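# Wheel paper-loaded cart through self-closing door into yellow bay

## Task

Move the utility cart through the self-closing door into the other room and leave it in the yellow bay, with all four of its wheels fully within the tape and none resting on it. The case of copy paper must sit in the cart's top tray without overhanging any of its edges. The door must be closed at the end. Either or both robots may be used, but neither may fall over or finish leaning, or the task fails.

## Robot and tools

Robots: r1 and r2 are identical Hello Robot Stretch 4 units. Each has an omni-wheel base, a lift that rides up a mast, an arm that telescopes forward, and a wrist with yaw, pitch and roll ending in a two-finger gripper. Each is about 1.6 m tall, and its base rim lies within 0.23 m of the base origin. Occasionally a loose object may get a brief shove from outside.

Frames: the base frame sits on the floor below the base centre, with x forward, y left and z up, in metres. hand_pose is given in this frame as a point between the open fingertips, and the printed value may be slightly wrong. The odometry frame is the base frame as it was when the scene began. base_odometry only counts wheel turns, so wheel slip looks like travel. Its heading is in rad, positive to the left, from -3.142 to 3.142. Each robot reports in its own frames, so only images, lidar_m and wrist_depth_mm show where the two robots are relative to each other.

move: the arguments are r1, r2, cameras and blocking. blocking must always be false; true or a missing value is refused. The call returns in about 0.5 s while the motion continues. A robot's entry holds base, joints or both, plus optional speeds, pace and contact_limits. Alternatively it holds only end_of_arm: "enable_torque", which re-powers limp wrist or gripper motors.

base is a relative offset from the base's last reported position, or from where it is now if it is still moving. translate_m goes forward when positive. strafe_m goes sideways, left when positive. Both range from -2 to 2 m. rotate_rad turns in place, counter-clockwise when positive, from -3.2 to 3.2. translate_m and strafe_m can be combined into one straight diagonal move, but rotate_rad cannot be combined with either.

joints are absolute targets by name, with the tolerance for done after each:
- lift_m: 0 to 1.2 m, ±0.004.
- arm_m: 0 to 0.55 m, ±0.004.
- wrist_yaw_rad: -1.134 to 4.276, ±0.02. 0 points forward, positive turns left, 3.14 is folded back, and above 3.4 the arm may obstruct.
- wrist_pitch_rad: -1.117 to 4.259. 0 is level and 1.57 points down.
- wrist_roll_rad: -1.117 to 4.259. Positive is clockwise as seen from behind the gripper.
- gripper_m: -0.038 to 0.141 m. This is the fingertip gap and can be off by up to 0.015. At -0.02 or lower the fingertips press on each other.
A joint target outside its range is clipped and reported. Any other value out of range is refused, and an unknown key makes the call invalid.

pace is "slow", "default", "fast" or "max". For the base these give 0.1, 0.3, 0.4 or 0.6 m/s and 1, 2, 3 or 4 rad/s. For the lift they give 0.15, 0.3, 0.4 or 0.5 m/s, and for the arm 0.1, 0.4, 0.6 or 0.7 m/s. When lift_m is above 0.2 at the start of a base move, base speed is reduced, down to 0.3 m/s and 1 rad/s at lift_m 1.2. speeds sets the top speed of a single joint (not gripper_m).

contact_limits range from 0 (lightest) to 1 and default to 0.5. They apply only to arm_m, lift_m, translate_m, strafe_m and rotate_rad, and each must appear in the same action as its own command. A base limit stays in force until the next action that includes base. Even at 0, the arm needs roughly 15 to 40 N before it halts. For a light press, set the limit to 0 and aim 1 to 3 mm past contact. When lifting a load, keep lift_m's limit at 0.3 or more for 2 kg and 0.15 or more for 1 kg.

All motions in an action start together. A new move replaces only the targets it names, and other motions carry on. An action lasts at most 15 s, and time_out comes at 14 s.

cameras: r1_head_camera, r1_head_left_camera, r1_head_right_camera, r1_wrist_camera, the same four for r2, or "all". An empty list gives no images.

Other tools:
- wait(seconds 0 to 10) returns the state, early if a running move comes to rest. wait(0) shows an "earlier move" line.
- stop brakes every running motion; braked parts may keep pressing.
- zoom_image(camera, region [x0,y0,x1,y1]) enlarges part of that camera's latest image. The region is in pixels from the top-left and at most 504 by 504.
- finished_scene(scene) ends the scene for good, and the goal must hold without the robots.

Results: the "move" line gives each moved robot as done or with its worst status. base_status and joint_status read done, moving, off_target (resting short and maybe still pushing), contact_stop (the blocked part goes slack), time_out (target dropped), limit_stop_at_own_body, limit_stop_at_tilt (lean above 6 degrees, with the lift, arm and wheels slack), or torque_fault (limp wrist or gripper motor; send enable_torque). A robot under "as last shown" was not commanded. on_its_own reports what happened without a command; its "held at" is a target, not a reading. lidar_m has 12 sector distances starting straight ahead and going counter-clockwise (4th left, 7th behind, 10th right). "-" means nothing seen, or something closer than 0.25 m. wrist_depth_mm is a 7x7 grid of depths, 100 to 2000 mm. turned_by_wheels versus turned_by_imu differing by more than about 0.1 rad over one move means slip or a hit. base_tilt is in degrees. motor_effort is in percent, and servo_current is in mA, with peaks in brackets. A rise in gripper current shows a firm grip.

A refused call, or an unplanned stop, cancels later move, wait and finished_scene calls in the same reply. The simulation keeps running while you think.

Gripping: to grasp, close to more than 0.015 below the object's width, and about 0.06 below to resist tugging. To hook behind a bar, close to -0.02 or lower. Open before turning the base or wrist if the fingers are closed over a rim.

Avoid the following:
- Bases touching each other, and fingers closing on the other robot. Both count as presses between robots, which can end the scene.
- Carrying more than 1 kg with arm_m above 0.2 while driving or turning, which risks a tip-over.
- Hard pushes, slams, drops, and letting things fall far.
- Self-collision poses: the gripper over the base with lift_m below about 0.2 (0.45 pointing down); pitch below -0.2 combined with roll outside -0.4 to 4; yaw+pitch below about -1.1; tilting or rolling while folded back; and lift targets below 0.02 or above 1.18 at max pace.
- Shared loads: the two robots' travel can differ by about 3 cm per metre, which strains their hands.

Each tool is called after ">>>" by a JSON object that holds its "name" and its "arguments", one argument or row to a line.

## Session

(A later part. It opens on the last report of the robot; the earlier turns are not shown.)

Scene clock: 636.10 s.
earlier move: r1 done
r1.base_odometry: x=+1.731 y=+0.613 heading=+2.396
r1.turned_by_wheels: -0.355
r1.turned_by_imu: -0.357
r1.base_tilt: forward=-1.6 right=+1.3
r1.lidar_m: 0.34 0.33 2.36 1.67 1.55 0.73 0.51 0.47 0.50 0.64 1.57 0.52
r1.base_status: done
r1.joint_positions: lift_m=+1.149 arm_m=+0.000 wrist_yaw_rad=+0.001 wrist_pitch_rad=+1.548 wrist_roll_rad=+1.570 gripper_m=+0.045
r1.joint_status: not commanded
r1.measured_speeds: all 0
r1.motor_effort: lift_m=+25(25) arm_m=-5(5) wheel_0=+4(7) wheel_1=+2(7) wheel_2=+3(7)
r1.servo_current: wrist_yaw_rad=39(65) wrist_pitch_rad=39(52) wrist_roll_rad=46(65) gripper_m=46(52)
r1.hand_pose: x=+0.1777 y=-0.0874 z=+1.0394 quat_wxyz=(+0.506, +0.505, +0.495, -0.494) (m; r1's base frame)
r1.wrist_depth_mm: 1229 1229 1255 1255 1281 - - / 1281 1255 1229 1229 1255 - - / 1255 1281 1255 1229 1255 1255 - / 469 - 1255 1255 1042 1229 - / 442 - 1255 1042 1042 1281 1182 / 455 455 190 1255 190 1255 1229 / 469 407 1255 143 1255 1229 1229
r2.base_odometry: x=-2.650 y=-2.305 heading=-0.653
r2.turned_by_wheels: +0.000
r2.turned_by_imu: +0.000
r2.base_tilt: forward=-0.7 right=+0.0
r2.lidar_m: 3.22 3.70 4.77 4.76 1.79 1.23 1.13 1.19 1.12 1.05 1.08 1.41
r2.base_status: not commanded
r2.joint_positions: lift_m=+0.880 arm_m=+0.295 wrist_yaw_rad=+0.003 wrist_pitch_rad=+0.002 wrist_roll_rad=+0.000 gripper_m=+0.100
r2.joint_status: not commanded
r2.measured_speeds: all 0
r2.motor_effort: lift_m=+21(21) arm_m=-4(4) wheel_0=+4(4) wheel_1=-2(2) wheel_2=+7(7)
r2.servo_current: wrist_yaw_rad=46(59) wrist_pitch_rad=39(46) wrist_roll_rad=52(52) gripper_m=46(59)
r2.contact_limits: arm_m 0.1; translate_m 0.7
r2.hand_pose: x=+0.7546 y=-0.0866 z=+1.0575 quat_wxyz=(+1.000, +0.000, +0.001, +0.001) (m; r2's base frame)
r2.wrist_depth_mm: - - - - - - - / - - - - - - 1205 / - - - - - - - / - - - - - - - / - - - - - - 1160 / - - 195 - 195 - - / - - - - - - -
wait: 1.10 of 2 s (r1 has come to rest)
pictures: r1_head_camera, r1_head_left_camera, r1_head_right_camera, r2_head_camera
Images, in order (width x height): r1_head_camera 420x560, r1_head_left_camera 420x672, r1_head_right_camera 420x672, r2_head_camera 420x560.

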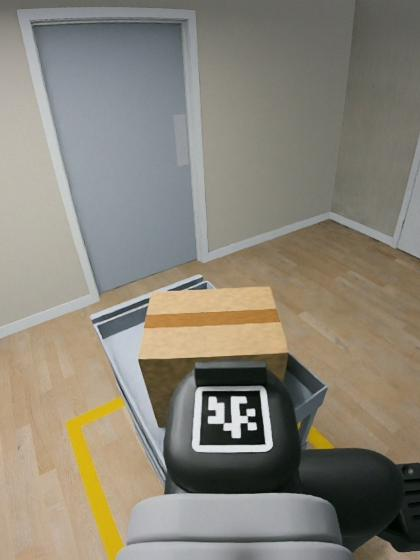

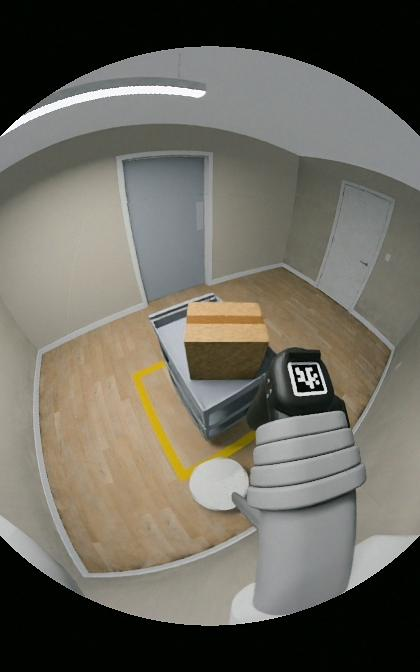

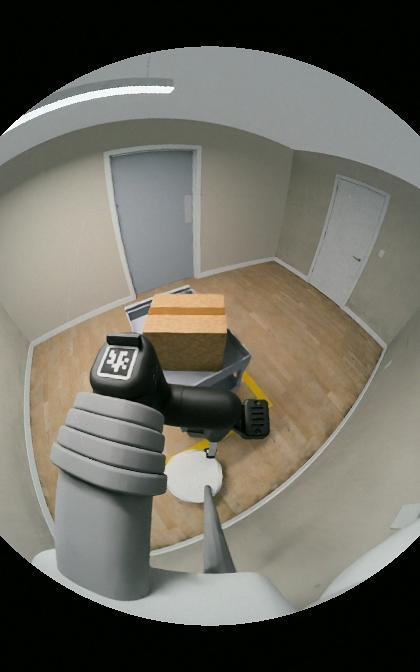

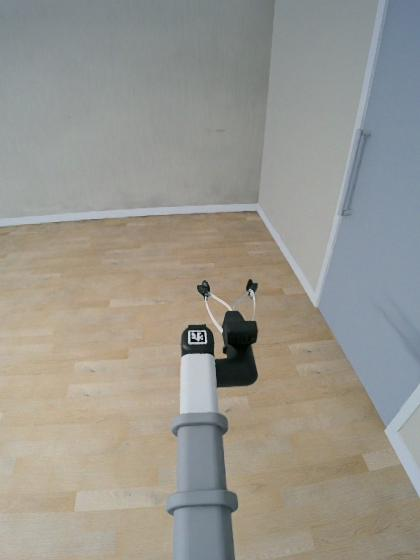

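>>> {"name": "move", "arguments": {
  "r1": {"base":{"strafe_m":-0.33},"pace":"max"},
  "blocking": false
}}

>>> {"name": "wait", "arguments": {
  "seconds": 2.5,
  "cameras": ["r1_head_camera","r1_head_left_camera","r1_head_right_camera"]
}}

>>> {"name": "zoom_image", "arguments": {
  "camera": "r1_head_camera",
  "region": [0, 200, 300, 560]
}}

>>> {"name": "zoom_image", "arguments": {
  "camera": "r1_head_left_camera",
  "region": [100, 250, 320, 520]
}}

Scene clock: 652.07 s.
move: r1 moving
r1.base_odometry: x=+1.757 y=+0.641 heading=+2.396
r1.turned_by_wheels: +0.000
r1.turned_by_imu: +0.000
r1.base_tilt: forward=-1.6 right=+1.3
r1.lidar_m: 0.37 0.33 2.39 1.67 1.59 0.70 0.48 0.45 0.48 0.64 1.53 0.53
r1.base_status: strafe_m moving
r1.joint_positions: lift_m=+1.149 arm_m=+0.000 wrist_yaw_rad=+0.001 wrist_pitch_rad=+1.548 wrist_roll_rad=+1.570 gripper_m=+0.045
r1.joint_status: not commanded
r1.measured_speeds: translate_m=+0.000 strafe_m=-0.148 rotate_rad=-0.002 lift_m=+0.000 arm_m=+0.000 wrist_yaw_rad=+0.000 wrist_pitch_rad=+0.000 wrist_roll_rad=+0.000
r1.motor_effort: lift_m=+25(25) arm_m=-5(5) wheel_0=+8(12) wheel_1=-9(10) wheel_2=+0(3)
r1.servo_current: wrist_yaw_rad=39(72) wrist_pitch_rad=39(46) wrist_roll_rad=52(52) gripper_m=39(46)
r1.hand_pose: x=+0.1777 y=-0.0874 z=+1.0394 quat_wxyz=(+0.506, +0.505, +0.495, -0.494) (m; r1's base frame)
r1.wrist_depth_mm: 1281 1255 1255 1229 1229 - - / 1255 1255 1255 1255 1255 - - / 1255 1281 1255 1255 1229 1281 - / 691 1060 1255 1229 1060 1229 - / 449 - 1255 1042 1060 1255 375 / 442 - 191 1255 190 1255 1255 / 473 415 707 144 1229 1255 1281
r2: as last shown
r2.base_tilt: forward=-0.7 right=+0.1
r2.lidar_m: 3.24 3.70 4.80 4.75 1.78 1.24 1.12 1.15 1.12 1.04 1.06 1.40
r2.motor_effort: lift_m=+21(21) arm_m=-4(4) wheel_0=+3(4) wheel_1=-2(2) wheel_2=+7(7)
r2.servo_current: wrist_yaw_rad=39(59) wrist_pitch_rad=39(46) wrist_roll_rad=46(59) gripper_m=46(59)
r2.contact_limits: arm_m 0.1; translate_m 0.7
r2.wrist_depth_mm: - - - - - - - / - - - - - - 1229 / - - - - - - - / - - - - - - - / - - - - - - 1138 / - - 195 - 196 - - / - - - - - - -
pictures: none

Scene clock: 653.93 s.
earlier move: r1 done
r1.base_odometry: x=+1.955 y=+0.856 heading=+2.396
r1.turned_by_wheels: +0.000
r1.turned_by_imu: -0.002
r1.base_tilt: forward=-1.6 right=+1.3
r1.lidar_m: 0.52 0.48 0.52 1.97 1.63 0.47 0.31 0.29 0.31 0.41 0.98 2.95
r1.base_status: done
r1.joint_positions: lift_m=+1.150 arm_m=+0.000 wrist_yaw_rad=+0.001 wrist_pitch_rad=+1.548 wrist_roll_rad=+1.570 gripper_m=+0.045
r1.joint_status: not commanded
r1.measured_speeds: all 0
r1.motor_effort: lift_m=+24(25) arm_m=-5(5) wheel_0=+2(12) wheel_1=+0(11) wheel_2=+0(3)
r1.servo_current: wrist_yaw_rad=46(72) wrist_pitch_rad=46(52) wrist_roll_rad=39(59) gripper_m=46(46)
r1.hand_pose: x=+0.1777 y=-0.0874 z=+1.0395 quat_wxyz=(+0.506, +0.505, +0.495, -0.494) (m; r1's base frame)
r1.wrist_depth_mm: 1255 1255 1255 1229 - 554 473 / 1281 1255 1255 1255 1229 - 525 / 1255 1255 1255 1281 1255 - - / 1255 1281 1255 1229 1042 521 - / 1255 1229 1255 1042 1025 1255 343 / 1281 1281 193 1281 193 1281 - / 627 135 1042 156 1308 1255 1255
r2.base_odometry: x=-2.650 y=-2.305 heading=-0.653
r2.turned_by_wheels: +0.000
r2.turned_by_imu: +0.000
r2.base_tilt: forward=-0.7 right=+0.0
r2.lidar_m: 3.26 3.70 4.80 4.77 1.79 1.23 1.14 1.16 1.13 1.04 1.10 1.39
r2.base_status: not commanded
r2.joint_positions: lift_m=+0.880 arm_m=+0.295 wrist_yaw_rad=+0.003 wrist_pitch_rad=+0.002 wrist_roll_rad=+0.000 gripper_m=+0.100
r2.joint_status: not commanded
r2.measured_speeds: all 0
r2.motor_effort: lift_m=+21(21) arm_m=-4(4) wheel_0=+3(4) wheel_1=-2(2) wheel_2=+7(7)
r2.servo_current: wrist_yaw_rad=46(65) wrist_pitch_rad=39(46) wrist_roll_rad=46(59) gripper_m=46(59)
r2.contact_limits: arm_m 0.1; translate_m 0.7
r2.hand_pose: x=+0.7546 y=-0.0866 z=+1.0575 quat_wxyz=(+1.000, +0.000, +0.001, +0.001) (m; r2's base frame)
r2.wrist_depth_mm: - - - - - - - / - - - - - - 1255 / - - - - - - - / - - - - - - - / - - - - - - 1160 / - - 196 - 195 - - / - - - - - - -
wait: 1.87 of 2.5 s (r1 has come to rest)
pictures: r1_head_camera, r1_head_left_camera, r1_head_right_camera
Images, in order (width x height): r1_head_camera 420x560, r1_head_left_camera 420x672, r1_head_right_camera 420x672.

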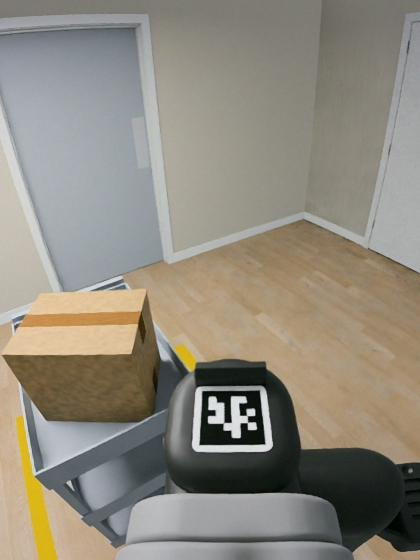

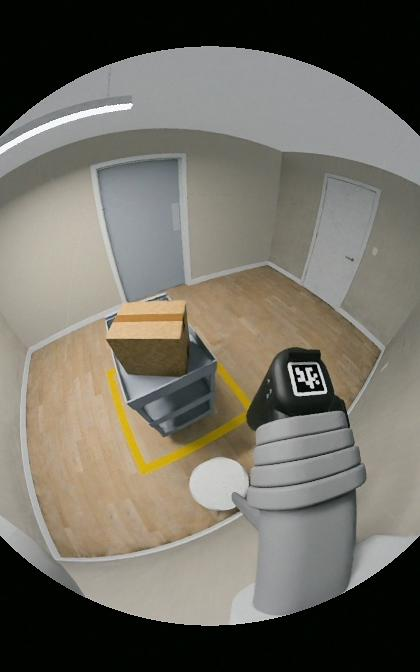

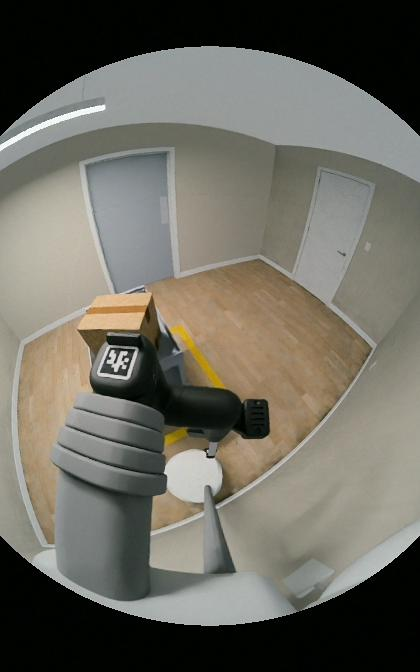

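Scaled by 1.400 from the camera's 420x560 image, which has a finer 600x800 frame.

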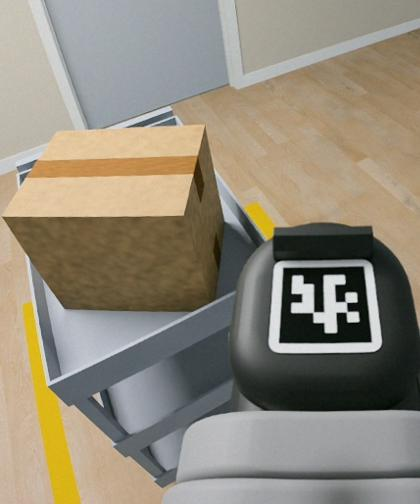

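Scaled by 1.867 from the camera's 420x672 image, which has a finer 600x960 frame.

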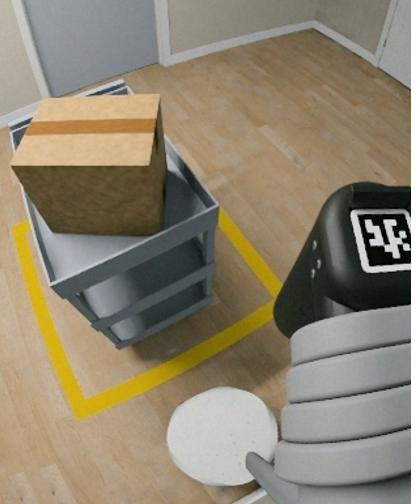

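>>> {"name": "finished_scene", "arguments": {
  "scene": 1
}}

The scene is finished: the task was done.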